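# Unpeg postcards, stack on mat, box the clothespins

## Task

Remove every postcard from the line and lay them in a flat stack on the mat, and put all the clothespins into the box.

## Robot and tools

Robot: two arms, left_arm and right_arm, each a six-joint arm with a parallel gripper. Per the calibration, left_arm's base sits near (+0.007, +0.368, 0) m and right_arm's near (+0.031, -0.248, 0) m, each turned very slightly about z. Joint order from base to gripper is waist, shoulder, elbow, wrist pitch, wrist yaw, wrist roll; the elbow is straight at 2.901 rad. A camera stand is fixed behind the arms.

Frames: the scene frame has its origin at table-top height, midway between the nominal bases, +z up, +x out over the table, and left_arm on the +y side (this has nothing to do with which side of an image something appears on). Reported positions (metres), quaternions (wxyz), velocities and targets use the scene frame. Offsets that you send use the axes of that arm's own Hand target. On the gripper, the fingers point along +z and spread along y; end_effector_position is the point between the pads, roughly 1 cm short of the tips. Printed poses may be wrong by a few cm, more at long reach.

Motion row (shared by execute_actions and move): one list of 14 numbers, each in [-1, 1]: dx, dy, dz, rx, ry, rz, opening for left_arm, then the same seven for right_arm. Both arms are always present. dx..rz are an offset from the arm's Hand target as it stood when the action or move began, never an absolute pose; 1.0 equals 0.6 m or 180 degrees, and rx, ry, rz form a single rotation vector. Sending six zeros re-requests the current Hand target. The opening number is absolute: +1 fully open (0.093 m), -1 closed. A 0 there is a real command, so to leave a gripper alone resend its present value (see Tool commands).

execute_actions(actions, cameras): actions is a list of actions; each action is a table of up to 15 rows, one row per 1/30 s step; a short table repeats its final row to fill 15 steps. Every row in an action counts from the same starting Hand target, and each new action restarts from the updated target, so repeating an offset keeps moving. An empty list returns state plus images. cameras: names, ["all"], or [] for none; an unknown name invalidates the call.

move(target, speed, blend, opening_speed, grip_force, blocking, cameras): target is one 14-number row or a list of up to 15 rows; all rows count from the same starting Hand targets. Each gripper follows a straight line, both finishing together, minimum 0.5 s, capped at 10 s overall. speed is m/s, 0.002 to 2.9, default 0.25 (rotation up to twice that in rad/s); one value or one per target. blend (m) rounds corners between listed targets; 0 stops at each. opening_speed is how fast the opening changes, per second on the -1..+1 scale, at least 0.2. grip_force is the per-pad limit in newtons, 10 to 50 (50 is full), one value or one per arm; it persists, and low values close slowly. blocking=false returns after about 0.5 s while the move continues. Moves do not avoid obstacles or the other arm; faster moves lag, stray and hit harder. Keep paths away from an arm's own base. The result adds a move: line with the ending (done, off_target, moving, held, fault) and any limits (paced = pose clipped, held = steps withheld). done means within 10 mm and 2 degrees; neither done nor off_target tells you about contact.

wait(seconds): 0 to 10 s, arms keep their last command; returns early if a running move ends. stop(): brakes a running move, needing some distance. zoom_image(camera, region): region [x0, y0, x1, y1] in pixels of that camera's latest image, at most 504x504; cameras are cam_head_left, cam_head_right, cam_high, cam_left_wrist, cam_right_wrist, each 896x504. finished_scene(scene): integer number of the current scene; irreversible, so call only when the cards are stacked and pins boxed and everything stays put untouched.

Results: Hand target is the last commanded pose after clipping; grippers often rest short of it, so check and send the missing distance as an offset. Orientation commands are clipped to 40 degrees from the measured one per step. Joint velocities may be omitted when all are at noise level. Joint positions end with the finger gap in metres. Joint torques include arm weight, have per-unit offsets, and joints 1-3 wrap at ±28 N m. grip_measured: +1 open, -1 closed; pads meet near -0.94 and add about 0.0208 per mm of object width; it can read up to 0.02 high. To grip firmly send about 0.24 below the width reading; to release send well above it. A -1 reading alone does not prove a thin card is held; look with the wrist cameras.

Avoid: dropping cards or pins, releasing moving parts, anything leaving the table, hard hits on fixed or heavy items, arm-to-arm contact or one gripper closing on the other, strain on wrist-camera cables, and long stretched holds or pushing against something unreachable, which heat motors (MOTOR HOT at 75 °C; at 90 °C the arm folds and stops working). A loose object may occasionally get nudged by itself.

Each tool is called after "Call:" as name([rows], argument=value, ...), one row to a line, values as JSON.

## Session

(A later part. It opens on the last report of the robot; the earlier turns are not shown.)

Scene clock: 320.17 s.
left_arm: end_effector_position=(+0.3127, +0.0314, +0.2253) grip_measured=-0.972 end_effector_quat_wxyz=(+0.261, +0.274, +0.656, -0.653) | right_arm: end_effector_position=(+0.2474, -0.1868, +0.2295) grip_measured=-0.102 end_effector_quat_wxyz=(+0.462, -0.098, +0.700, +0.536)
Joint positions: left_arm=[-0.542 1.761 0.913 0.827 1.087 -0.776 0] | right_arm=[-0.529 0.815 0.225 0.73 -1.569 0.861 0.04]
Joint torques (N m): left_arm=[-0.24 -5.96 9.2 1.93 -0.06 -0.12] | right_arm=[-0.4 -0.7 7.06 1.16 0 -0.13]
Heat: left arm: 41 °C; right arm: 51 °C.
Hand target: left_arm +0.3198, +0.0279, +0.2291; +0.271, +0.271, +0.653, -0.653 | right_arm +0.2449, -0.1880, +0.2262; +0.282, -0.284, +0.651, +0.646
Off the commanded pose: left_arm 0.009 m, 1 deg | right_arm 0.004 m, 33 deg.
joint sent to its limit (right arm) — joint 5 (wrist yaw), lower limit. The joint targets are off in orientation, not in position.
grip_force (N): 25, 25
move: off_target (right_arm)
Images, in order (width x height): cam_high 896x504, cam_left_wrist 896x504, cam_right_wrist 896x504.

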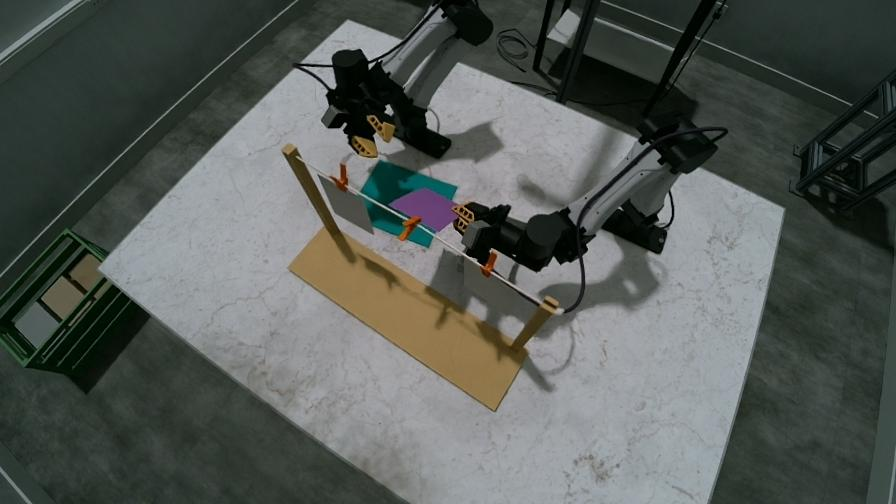

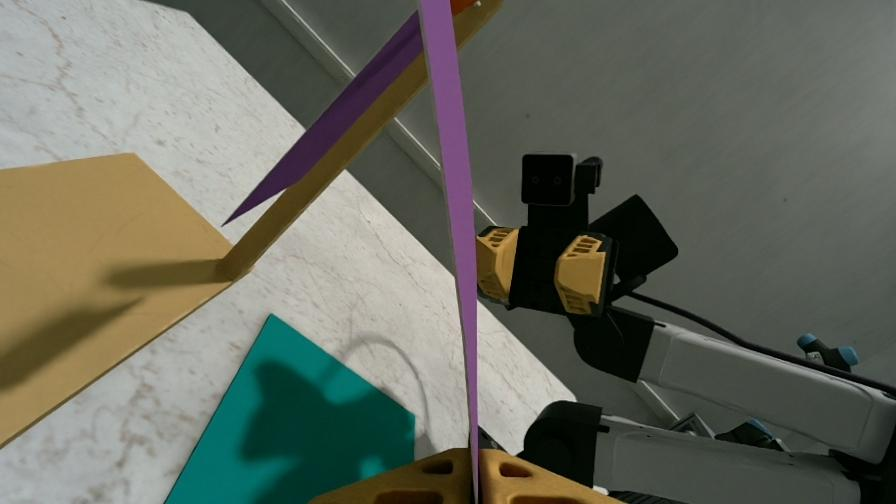

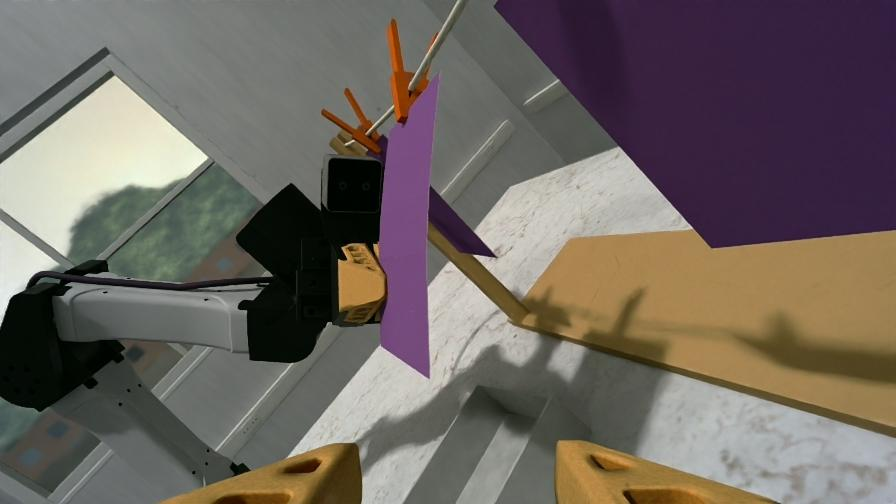

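Call:
move([
  [-0.0053,0.05,0,0,0,0.0722,-1,-0.2991,0.153,0.0467,0.0063,0.0811,-0.06,0.3],
  [-0.0053,0.05,0,0,0,0.0722,-1,-0.4025,-0.0192,0.15,0.0063,0.0811,-0.06,0.3],
], cameras=["cam_left_wrist","cam_right_wrist","cam_high","cam_head_right"], speed=0.2, blend=[0.03,0])

Call:
zoom_image(camera="cam_high", region=[280, 130, 580, 310])

Call:
zoom_image(camera="cam_head_right", region=[270, 120, 610, 320])

Scene clock: 338.63 s.
left_arm: end_effector_position=(+0.3385, +0.0288, +0.2068) grip_measured=-0.972 end_effector_quat_wxyz=(+0.334, +0.333, +0.629, -0.619) | right_arm: end_effector_position=(+0.4157, -0.0975, +0.3914) grip_measured=+0.298 end_effector_quat_wxyz=(+0.348, -0.318, +0.631, +0.616)
Joint positions: left_arm=[-0.52 1.873 0.971 0.877 1.086 -0.568 0] | right_arm=[-0.005 1.718 1.42 0.733 -1.572 1.025 0.06]
Joint torques (N m): left_arm=[0.44 -6.54 9.03 1.93 0.26 0.09] | right_arm=[0.27 -7.16 10.41 1.17 0.2 -0.33]
Heat: left arm: 42 °C; right arm: 50 °C.
Hand target: left_arm +0.3434, +0.0280, +0.2101; +0.343, +0.343, +0.618, -0.618 | right_arm +0.4177, -0.0967, +0.3947; +0.259, -0.420, +0.658, +0.569
Off the commanded pose: left_arm 0.006 m, 2 deg | right_arm 0.004 m, 17 deg.
joint sent to its limit (right arm) — joint 5 (wrist yaw), lower limit. The joint targets are off in orientation, not in position.
grip_force (N): 25, 25
move: off_target (right_arm)
Images, in order (width x height): cam_head_right 896x504, cam_high 896x504, cam_left_wrist 896x504, cam_right_wrist 896x504.

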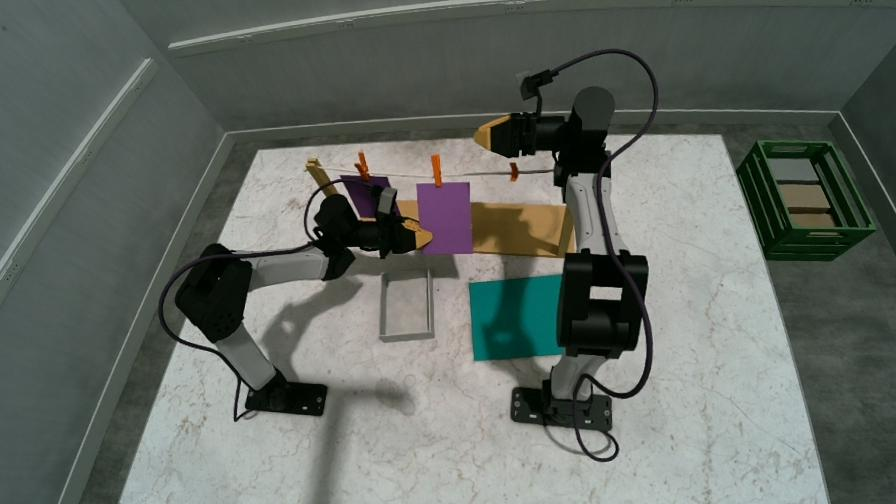

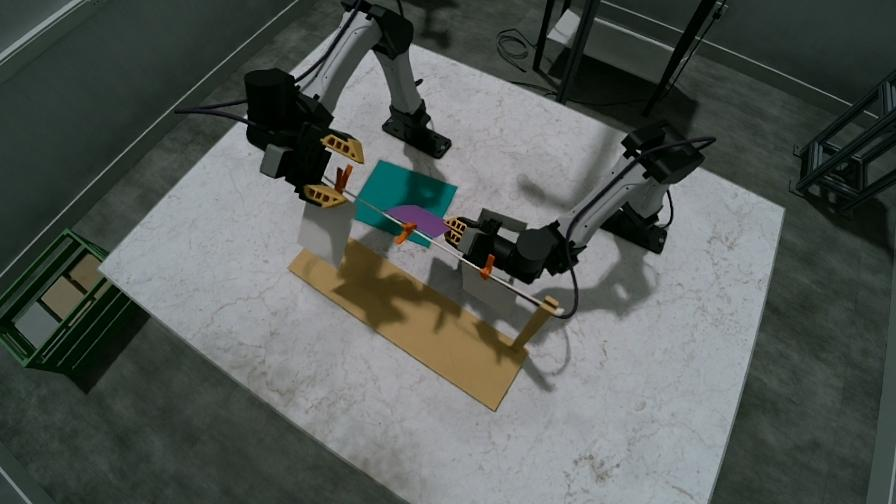

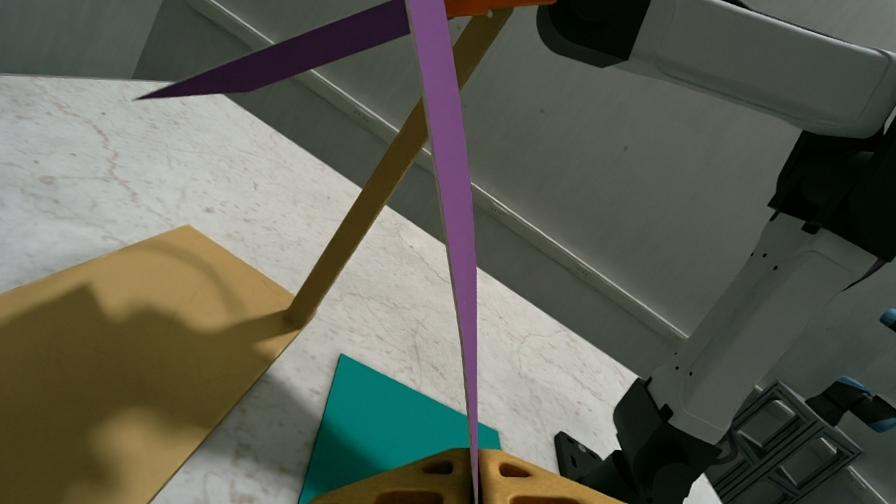

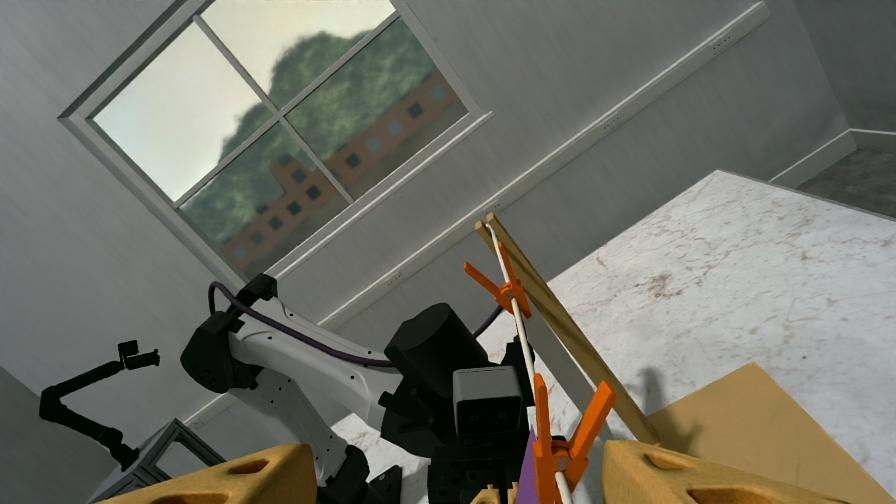

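Scaled by 1.680 from the camera's 896x504 image, which has a finer 1280x720 frame.

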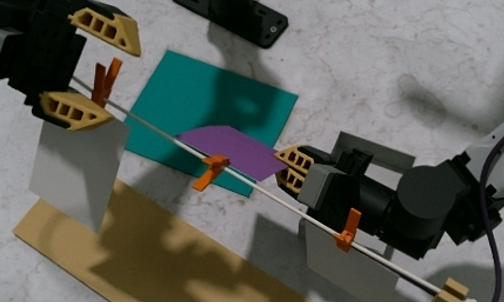

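Scaled by 1.482 from the camera's 896x504 image, which has a finer 1280x720 frame.

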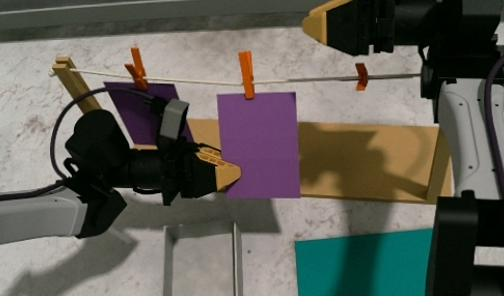

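Call:
move([
  [0,0,0,0,0,0,-1,-0.029,0.0777,-0.0078,0,0,0,0.3],
  [0,0,0,0,0,0,-1,0.0933,0.2455,0.0542,0.2179,0.1683,-0.3426,0.3],
], cameras=["cam_left_wrist","cam_right_wrist","cam_high"], speed=0.2, blend=[0.02,0])

Call:
zoom_image(camera="cam_high", region=[280, 130, 580, 310])

Scene clock: 388.23 s.
left_arm: end_effector_position=(+0.3385, +0.0288, +0.2068) grip_measured=-0.972 end_effector_quat_wxyz=(+0.334, +0.333, +0.629, -0.619) | right_arm: end_effector_position=(+0.2661, -0.0820, +0.4199) grip_measured=+0.298 end_effector_quat_wxyz=(+0.635, -0.632, +0.318, +0.310)
Joint positions: left_arm=[-0.52 1.873 0.971 0.877 1.086 -0.568 0] | right_arm=[0.031 1.279 0.998 1.32 -1.571 0.389 0.06]
Joint torques (N m): left_arm=[0.43 -6.58 9.07 1.95 0.26 0.08] | right_arm=[0.51 -4.67 6.49 0.54 0.49 -0.26]
Heat: left arm: 46 °C; right arm: 53 °C.
Hand target: left_arm +0.3434, +0.0280, +0.2101; +0.343, +0.343, +0.618, -0.618 | right_arm +0.2597, -0.0799, +0.4199; +0.497, -0.703, +0.505, +0.062
Off the commanded pose: left_arm 0.006 m, 2 deg | right_arm 0.007 m, 50 deg; orientation clipped.
joint sent to its limit (right arm) — joint 5 (wrist yaw), lower limit. The joint targets are off in orientation, not in position.
grip_force (N): 25, 25
move: off_target (right_arm); limits=paced
Images, in order (width x height): cam_high 896x504, cam_left_wrist 896x504, cam_right_wrist 896x504.

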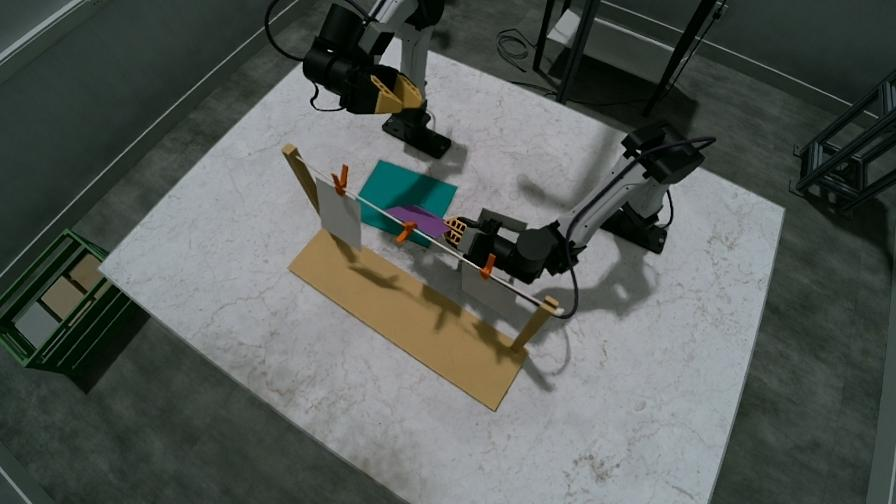

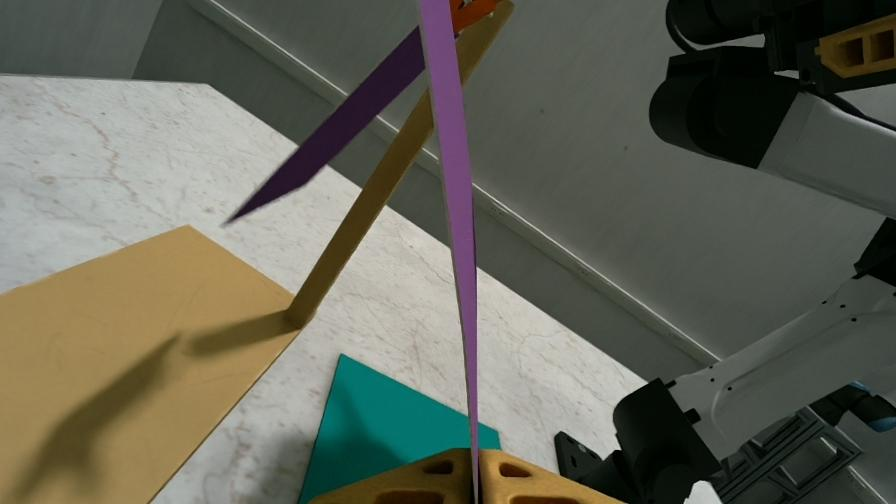

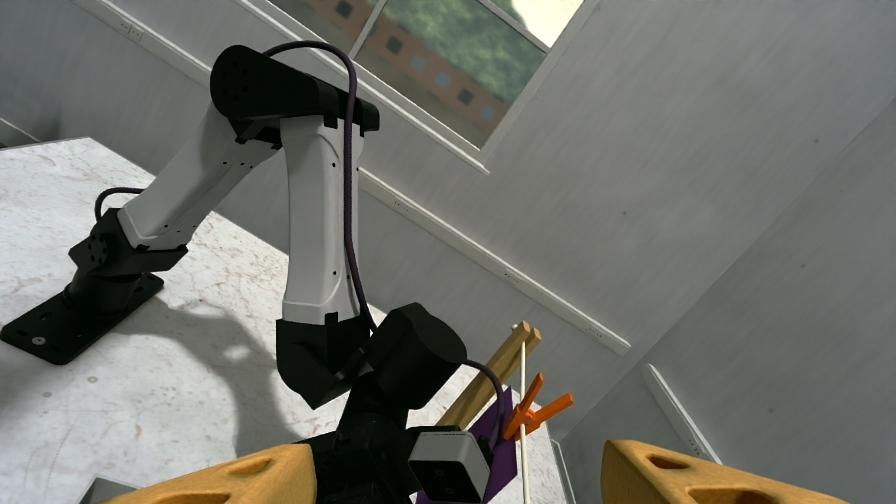

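Scaled by 1.680 from the camera's 896x504 image, which has a finer 1280x720 frame.

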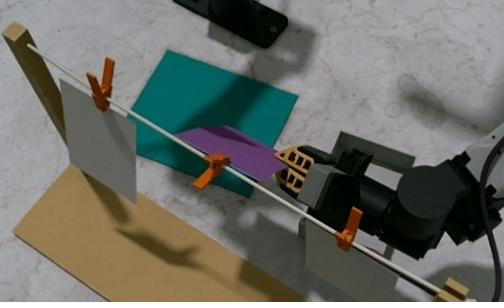

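Call:
execute_actions(actions=[])

Scene clock: 401.67 s.
left_arm: end_effector_position=(+0.3385, +0.0288, +0.2068) grip_measured=-0.972 end_effector_quat_wxyz=(+0.334, +0.333, +0.629, -0.619) | right_arm: end_effector_position=(+0.2661, -0.0820, +0.4199) grip_measured=+0.298 end_effector_quat_wxyz=(+0.635, -0.632, +0.317, +0.310)
Joint positions: left_arm=[-0.52 1.873 0.971 0.877 1.086 -0.568 0] | right_arm=[0.031 1.279 0.998 1.32 -1.571 0.388 0.06]
Joint velocities: within noise
Joint torques (N m): left_arm=[0.44 -6.58 9.09 1.95 0.26 0.09] | right_arm=[0.57 -4.71 6.48 0.52 0.49 -0.27]
Heat: left arm: 46 °C; right arm: 53 °C.
Hand target: left_arm +0.3434, +0.0280, +0.2101; +0.343, +0.343, +0.618, -0.618 | right_arm +0.2597, -0.0799, +0.4199; +0.497, -0.703, +0.505, +0.062
Tool commands: left_gripper/opening=-1.0 right_gripper/opening=+0.3
Off the commanded pose: left_arm 0.006 m, 2 deg | right_arm 0.007 m, 50 deg; orientation clipped.
grip_force (N): 25, 25

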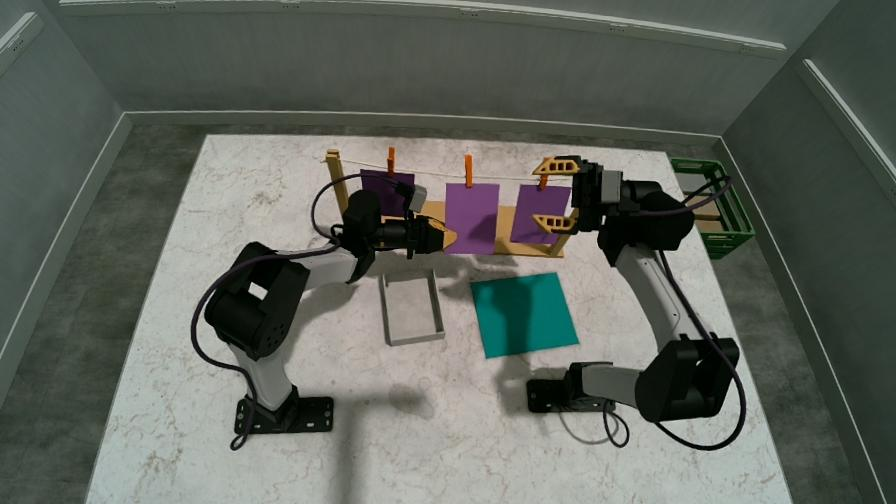

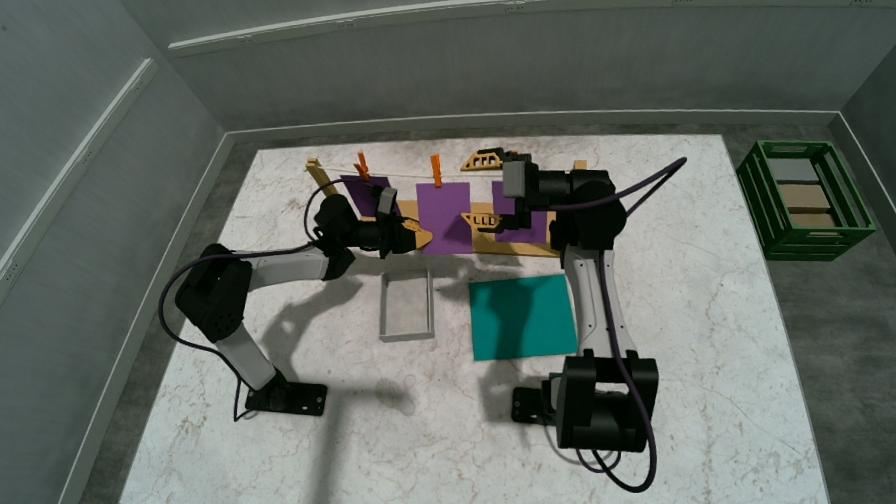

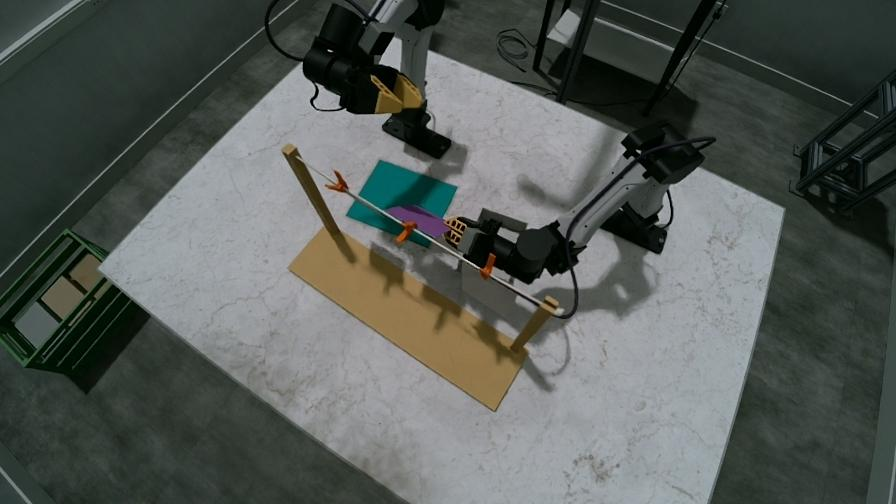

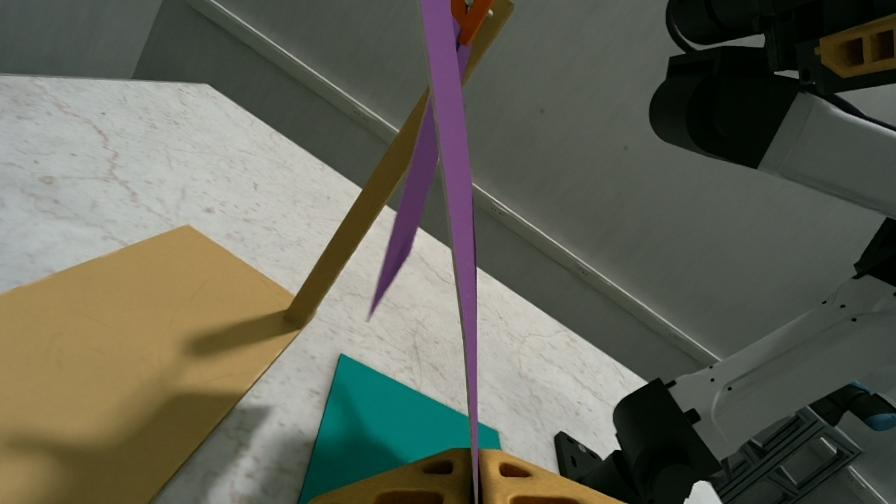

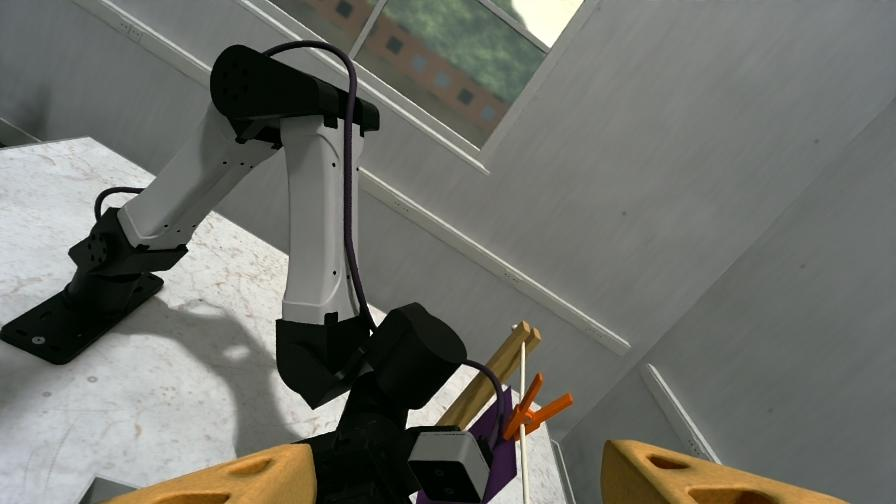

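Call:
zoom_image(camera="cam_right_wrist", region=[380, 310, 620, 504])

Call:
zoom_image(camera="cam_high", region=[270, 120, 590, 320])

Call:
zoom_image(camera="cam_left_wrist", region=[340, 0, 560, 130])

Scaled by 2.100 from the camera's 896x504 image, which has a finer 1280x720 frame.

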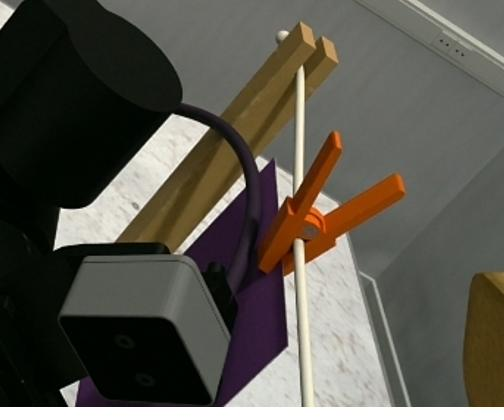

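Scaled by 1.575 from the camera's 896x504 image, which has a finer 1280x720 frame.

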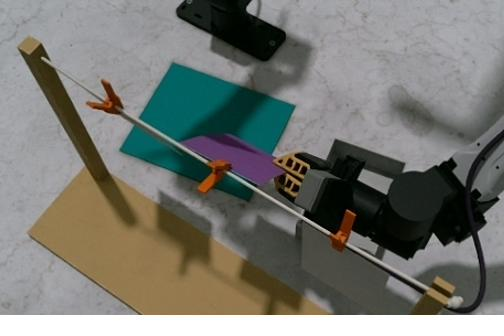

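Scaled by 2.291 from the camera's 896x504 image, which has a finer 1280x720 frame.

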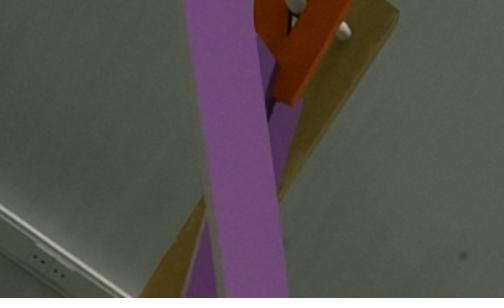

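Call:
move(target=[0,0,0,0,0,0,-1,0,0,0,0.2715,0.1484,0.4256,0.0], speed=0.4, cameras=["cam_right_wrist"])

Scene clock: 464.93 s.
left_arm: end_effector_position=(+0.3385, +0.0288, +0.2068) grip_measured=-0.972 end_effector_quat_wxyz=(+0.334, +0.333, +0.629, -0.619) | right_arm: end_effector_position=(+0.2600, -0.0786, +0.4171) grip_measured=+0.002 end_effector_quat_wxyz=(+0.473, -0.014, +0.881, +0.013)
Joint positions: left_arm=[-0.52 1.873 0.971 0.877 1.086 -0.568 0] | right_arm=[1.113 1.415 2.053 -1.545 0.795 0.753 0.045]
Joint torques (N m): left_arm=[0.44 -6.57 9.07 1.95 0.27 0.08] | right_arm=[0.03 -2.63 7.64 1.14 0.44 -0.01]
Heat: left arm: 47 °C; right arm: 52 °C.
Hand target: left_arm +0.3434, +0.0280, +0.2101; +0.343, +0.343, +0.618, -0.618 | right_arm +0.2598, -0.0799, +0.4199; +0.462, +0.000, +0.887, +0.001
Off the commanded pose: left_arm 0.006 m, 2 deg | right_arm 0.003 m, 3 deg.
joint sent to its limit (right arm) — joint 4 (wrist pitch), lower limit. The joint targets still meet the commanded pose.
grip_force (N): 25, 25
move: off_target (right_arm)
Images, in order (width x height): cam_right_wrist 896x504.

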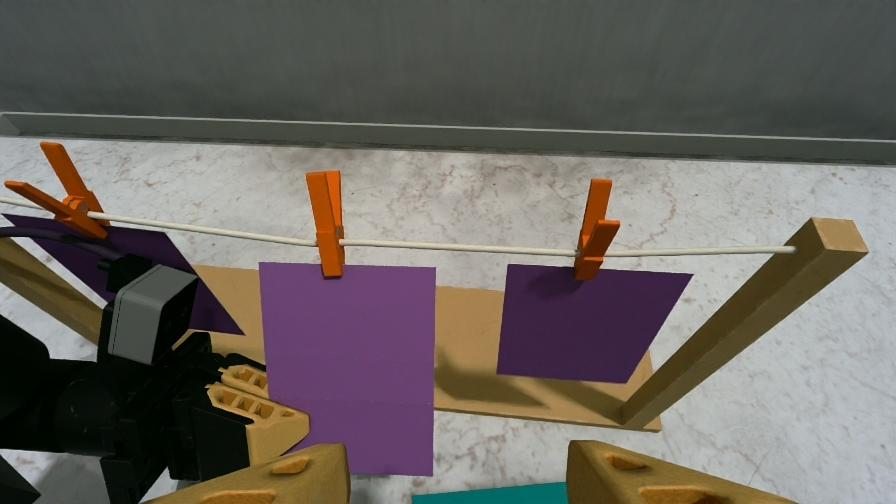

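Call:
zoom_image(camera="cam_right_wrist", region=[250, 150, 460, 320])

Scaled by 2.400 from the camera's 896x504 image, which has a finer 1280x720 frame.

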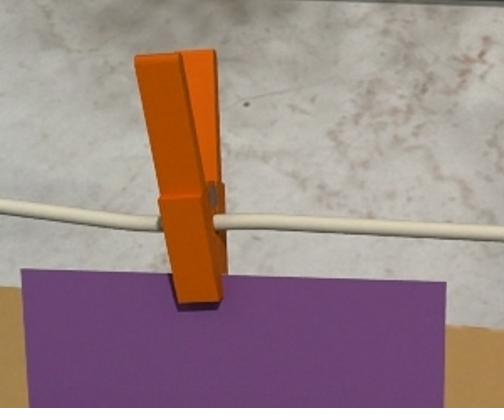

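Call:
move(target=[0,0,0,0,0,0,-1,-0.026,0.108,0.188,0,0,0,0.0], speed=0.2, cameras=["cam_right_wrist","cam_high"])

Scene clock: 474.50 s.
left_arm: end_effector_position=(+0.3385, +0.0288, +0.2068) grip_measured=-0.972 end_effector_quat_wxyz=(+0.334, +0.333, +0.629, -0.619) | right_arm: end_effector_position=(+0.3577, -0.0177, +0.3629) grip_measured=+0.002 end_effector_quat_wxyz=(+0.458, -0.001, +0.889, -0.008)
Joint positions: left_arm=[-0.52 1.873 0.971 0.877 1.086 -0.568 0] | right_arm=[0.928 1.653 2.001 -1.204 0.693 0.615 0.045]
Joint torques (N m): left_arm=[0.42 -6.57 9.05 1.95 0.27 0.08] | right_arm=[-0.4 -6.17 9.32 1.49 0.22 -0.24]
Heat: left arm: 47 °C; right arm: 52 °C.
Hand target: left_arm +0.3434, +0.0280, +0.2101; +0.343, +0.343, +0.618, -0.618 | right_arm +0.3610, -0.0149, +0.3680; +0.462, +0.000, +0.887, +0.001
Off the commanded pose: left_arm 0.006 m, 2 deg | right_arm 0.007 m, 1 deg.
grip_force (N): 25, 25
move: done
Images, in order (width x height): cam_high 896x504, cam_right_wrist 896x504.

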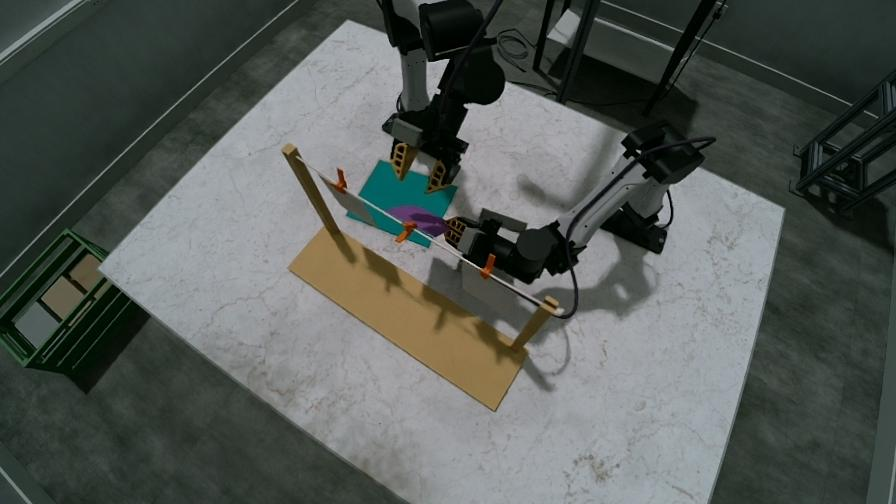

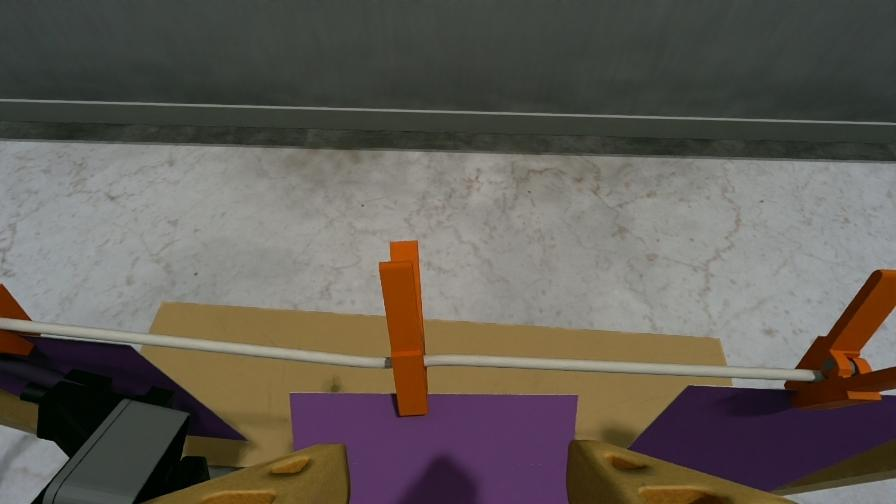

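Call:
move(target=[0,0,0,0,0,0,-1,-0.0217,0.020,0.101,0,0,0,0.0], speed=0.1, cameras=["cam_right_wrist","cam_high"])

Scene clock: 481.63 s.
left_arm: end_effector_position=(+0.3385, +0.0288, +0.2068) grip_measured=-0.972 end_effector_quat_wxyz=(+0.334, +0.333, +0.629, -0.619) | right_arm: end_effector_position=(+0.4127, -0.0068, +0.3419) grip_measured=+0.002 end_effector_quat_wxyz=(+0.459, +0.001, +0.888, -0.005)
Joint positions: left_arm=[-0.52 1.873 0.971 0.877 1.086 -0.568 0] | right_arm=[0.824 1.762 2.014 -1.043 0.621 0.521 0.045]
Joint torques (N m): left_arm=[0.44 -6.57 9.07 1.95 0.26 0.09] | right_arm=[-0.39 -6.84 9.92 1.57 0.19 -0.22]
Heat: left arm: 47 °C; right arm: 54 °C.
Hand target: left_arm +0.3434, +0.0280, +0.2101; +0.343, +0.343, +0.618, -0.618 | right_arm +0.4181, -0.0028, +0.3439; +0.462, +0.000, +0.887, +0.001
Off the commanded pose: left_arm 0.006 m, 2 deg | right_arm 0.007 m, 1 deg.
grip_force (N): 25, 25
move: done
Images, in order (width x height): cam_high 896x504, cam_right_wrist 896x504.

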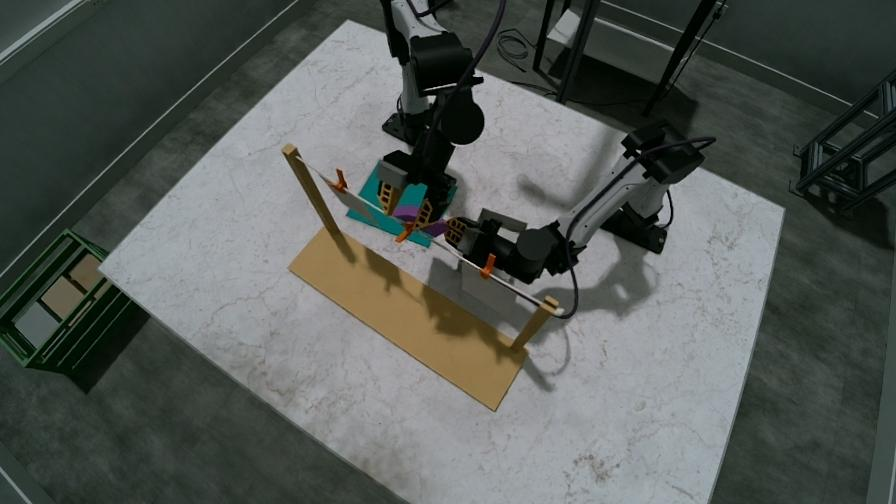

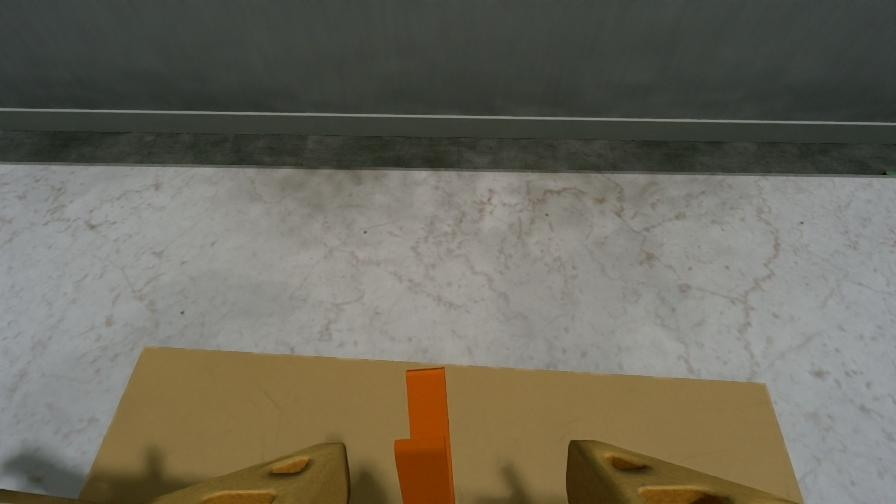

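Call:
move(target=[0,0,0,0,0,0,-1,0,0.010,0,0,0,0,-0.3], speed=0.1, grip_force=[50,25], cameras=["cam_right_wrist"])

Scene clock: 485.50 s.
left_arm: end_effector_position=(+0.3385, +0.0288, +0.2068) grip_measured=-0.972 end_effector_quat_wxyz=(+0.334, +0.333, +0.629, -0.619) | right_arm: end_effector_position=(+0.4161, -0.0033, +0.3447) grip_measured=-0.298 end_effector_quat_wxyz=(+0.462, +0.003, +0.887, -0.002)
Joint positions: left_arm=[-0.52 1.873 0.971 0.877 1.086 -0.568 0] | right_arm=[0.824 1.779 2.041 -1.042 0.62 0.521 0.031]
Joint torques (N m): left_arm=[0.44 -6.57 9.07 1.94 0.26 0.08] | right_arm=[0.51 -6.61 9.96 1.46 0.24 -0.14]
Heat: left arm: 47 °C; right arm: 54 °C.
Hand target: left_arm +0.3434, +0.0280, +0.2101; +0.343, +0.343, +0.618, -0.618 | right_arm +0.4182, +0.0032, +0.3439; +0.462, +0.000, +0.887, +0.001
Off the commanded pose: left_arm 0.006 m, 2 deg | right_arm 0.007 m, 0 deg.
grip_force (N): 50, 25
move: done
Images, in order (width x height): cam_right_wrist 896x504.

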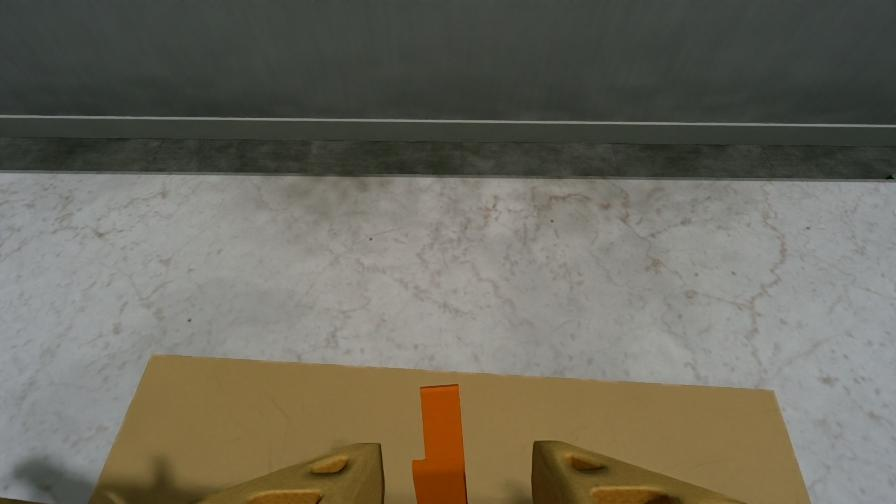

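Call:
move(target=[0,0,0,0,0,0,-1,0.012,0.008,0.005,0,0,0,-0.9], speed=0.1, opening_speed=0.5, cameras=["cam_right_wrist","cam_high","cam_left_wrist"])

Scene clock: 490.60 s.
left_arm: end_effector_position=(+0.3385, +0.0288, +0.2069) grip_measured=-0.972 end_effector_quat_wxyz=(+0.334, +0.333, +0.628, -0.619) | right_arm: end_effector_position=(+0.4144, +0.0024, +0.3454) grip_measured=-0.817 end_effector_quat_wxyz=(+0.466, -0.001, +0.885, +0.003)
Joint positions: left_arm=[-0.52 1.873 0.971 0.878 1.086 -0.568 0] | right_arm=[0.836 1.779 2.037 -1.029 0.624 0.521 0.006]
Joint torques (N m): left_arm=[0.42 -6.54 9.03 1.94 0.27 0.09] | right_arm=[0.5 -7.05 6.82 1.58 0.29 -0.03]
Heat: left arm: 47 °C; right arm: 54 °C.
Hand target: left_arm +0.3434, +0.0280, +0.2101; +0.343, +0.343, +0.618, -0.618 | right_arm +0.4164, +0.0081, +0.3363; +0.462, +0.000, +0.887, +0.001
Off the commanded pose: left_arm 0.006 m, 2 deg | right_arm 0.011 m, 1 deg.
grip_force (N): 50, 25
move: off_target (right_arm)
Images, in order (width x height): cam_high 896x504, cam_left_wrist 896x504, cam_right_wrist 896x504.

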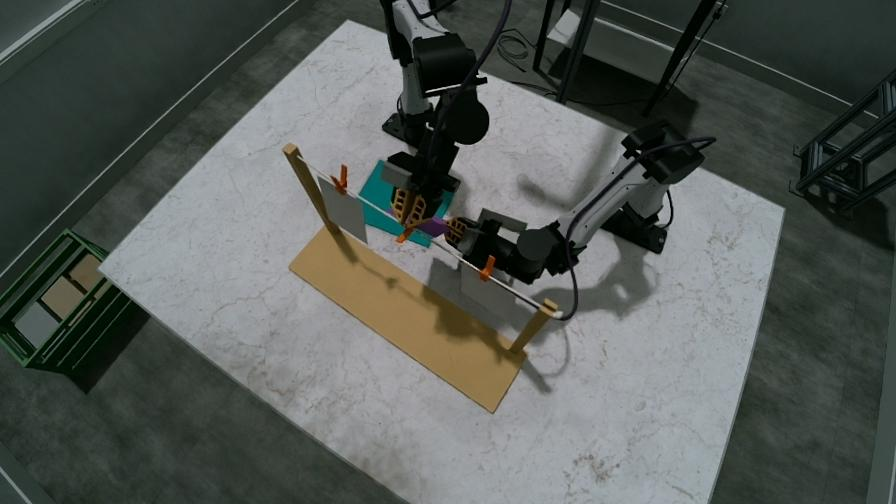

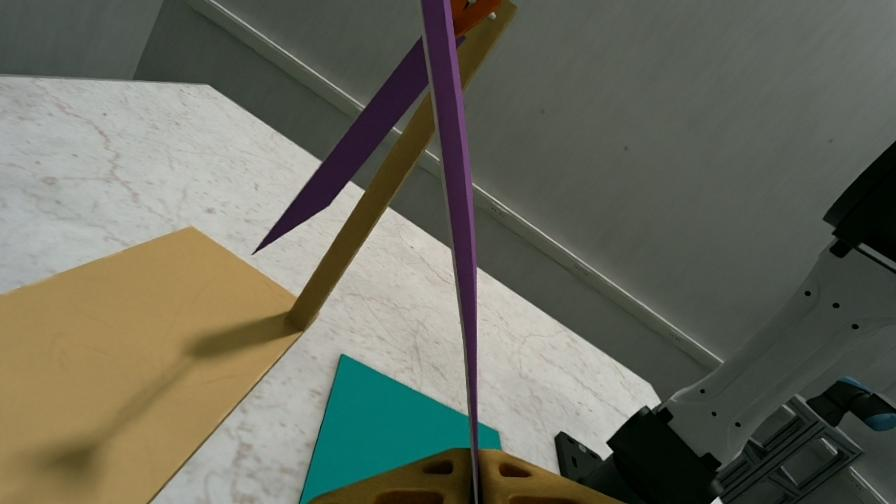

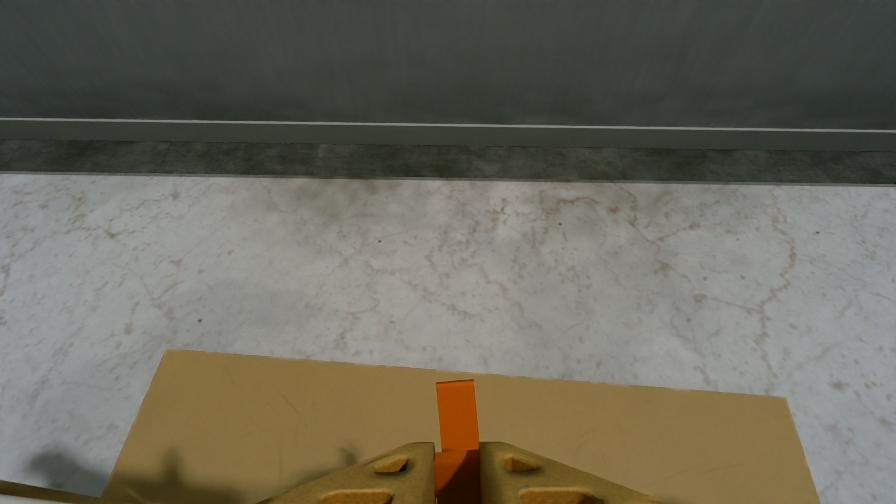

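Call:
move(target=[0,0,0,0,0,0,-1,-0.0109,-0.0075,-0.0077,0,0,0,-1], speed=0.1, opening_speed=0.5, cameras=["cam_right_wrist"])

Scene clock: 494.70 s.
left_arm: end_effector_position=(+0.3384, +0.0288, +0.2069) grip_measured=-0.972 end_effector_quat_wxyz=(+0.334, +0.333, +0.628, -0.619) | right_arm: end_effector_position=(+0.4143, +0.0023, +0.3453) grip_measured=-0.828 end_effector_quat_wxyz=(+0.466, -0.001, +0.885, +0.002)
Joint positions: left_arm=[-0.52 1.873 0.971 0.878 1.087 -0.568 0] | right_arm=[0.836 1.779 2.037 -1.03 0.624 0.521 0.005]
Joint torques (N m): left_arm=[0.43 -6.52 9.07 1.95 0.27 0.08] | right_arm=[-0.16 -6.87 10.25 1.33 0.24 -0.11]
Heat: left arm: 48 °C; right arm: 54 °C.
Hand target: left_arm +0.3434, +0.0280, +0.2101; +0.343, +0.343, +0.618, -0.618 | right_arm +0.4164, +0.0036, +0.3443; +0.462, +0.000, +0.887, +0.001
Off the commanded pose: left_arm 0.006 m, 2 deg | right_arm 0.003 m, 1 deg.
grip_force (N): 50, 25
move: done
Images, in order (width x height): cam_right_wrist 896x504.

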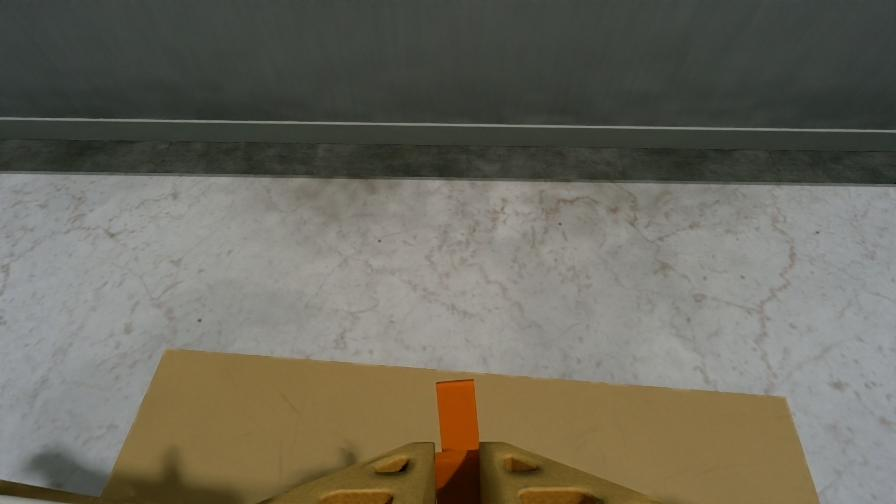

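Call:
move(target=[0.03,0,0,0,0,0,-1,0,0,0,0,0,0,-1], speed=0.05, cameras=["cam_right_wrist","cam_left_wrist"])

Scene clock: 497.87 s.
left_arm: end_effector_position=(+0.3348, +0.0289, +0.2045) grip_measured=-0.972 end_effector_quat_wxyz=(+0.346, +0.342, +0.616, -0.619) | right_arm: end_effector_position=(+0.4123, +0.0007, +0.3437) grip_measured=-0.829 end_effector_quat_wxyz=(+0.461, -0.004, +0.888, -0.002)
Joint positions: left_arm=[-0.524 1.885 0.947 0.952 1.087 -0.566 0] | right_arm=[0.836 1.779 2.041 -1.049 0.622 0.521 0.005]
Joint torques (N m): left_arm=[-0.35 -6.45 5.93 1.87 0.11 0.07] | right_arm=[-0.16 -6.83 9.91 1.49 0.26 -0.11]
Heat: left arm: 47 °C; right arm: 54 °C.
Hand target: left_arm +0.3337, +0.0279, +0.1948; +0.343, +0.343, +0.618, -0.619 | right_arm +0.4164, +0.0036, +0.3442; +0.462, +0.000, +0.887, +0.001
Off the commanded pose: left_arm 0.010 m, 0 deg | right_arm 0.005 m, 1 deg.
grip_force (N): 50, 25
move: done
Images, in order (width x height): cam_left_wrist 896x504, cam_right_wrist 896x504.

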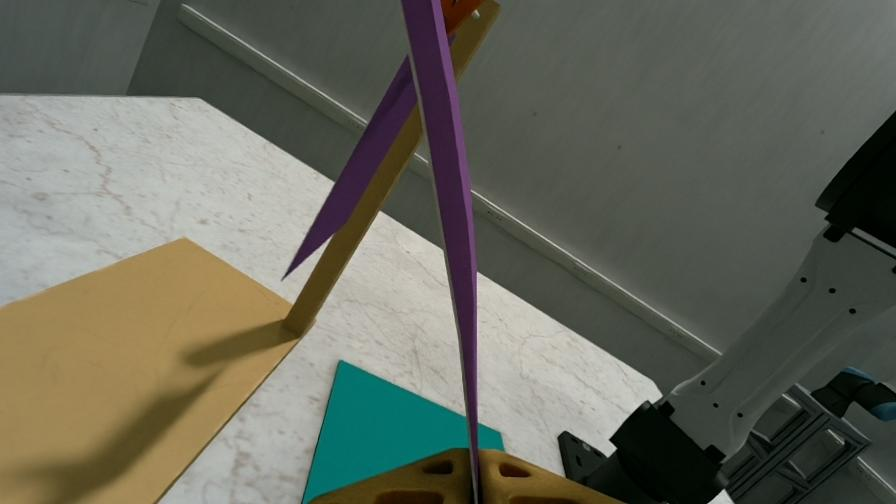

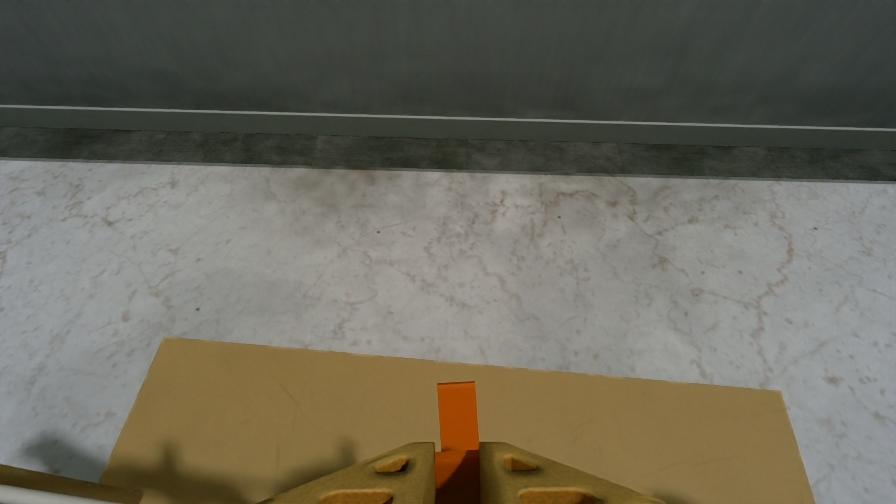

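Call:
move(target=[0.017,0,0,0,0,0,-1,-0.012,0,0,0,0,0,-1], speed=0.05, cameras=["cam_left_wrist"])

Scene clock: 501.47 s.
left_arm: end_effector_position=(+0.3288, +0.0296, +0.1918) grip_measured=-0.972 end_effector_quat_wxyz=(+0.340, +0.341, +0.619, -0.620) | right_arm: end_effector_position=(+0.4156, +0.0009, +0.3535) grip_measured=-0.829 end_effector_quat_wxyz=(+0.465, +0.001, +0.885, +0.003)
Joint positions: left_arm=[-0.529 1.899 0.91 0.99 1.086 -0.566 0] | right_arm=[0.831 1.801 2.102 -1.072 0.621 0.521 0.005]
Joint torques (N m): left_arm=[-0.49 -6.68 6.15 1.94 0.05 0.07] | right_arm=[-0.36 -6.5 9.69 1.45 0.22 -0.18]
Heat: left arm: 47 °C; right arm: 55 °C.
Hand target: left_arm +0.3284, +0.0279, +0.1862; +0.343, +0.343, +0.618, -0.618 | right_arm +0.4206, +0.0034, +0.3503; +0.462, +0.000, +0.887, +0.001
Off the commanded pose: left_arm 0.006 m, 0 deg | right_arm 0.007 m, 1 deg.
grip_force (N): 50, 25
move: done
Images, in order (width x height): cam_left_wrist 896x504.

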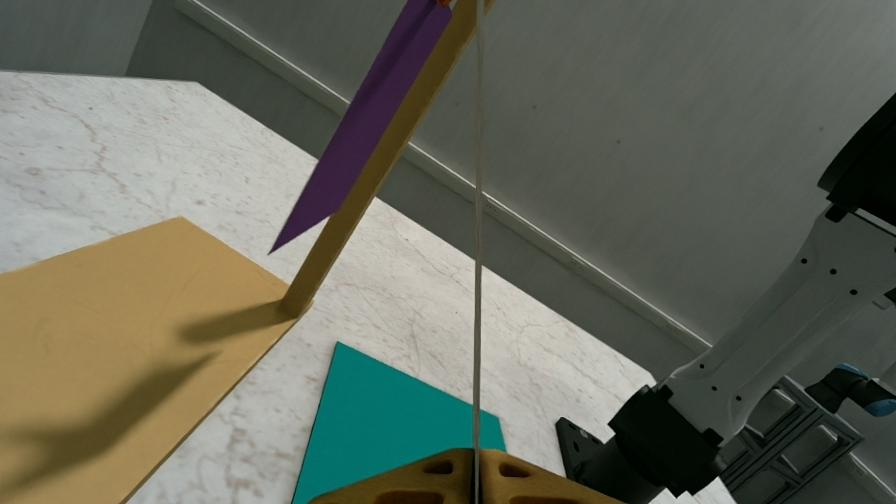

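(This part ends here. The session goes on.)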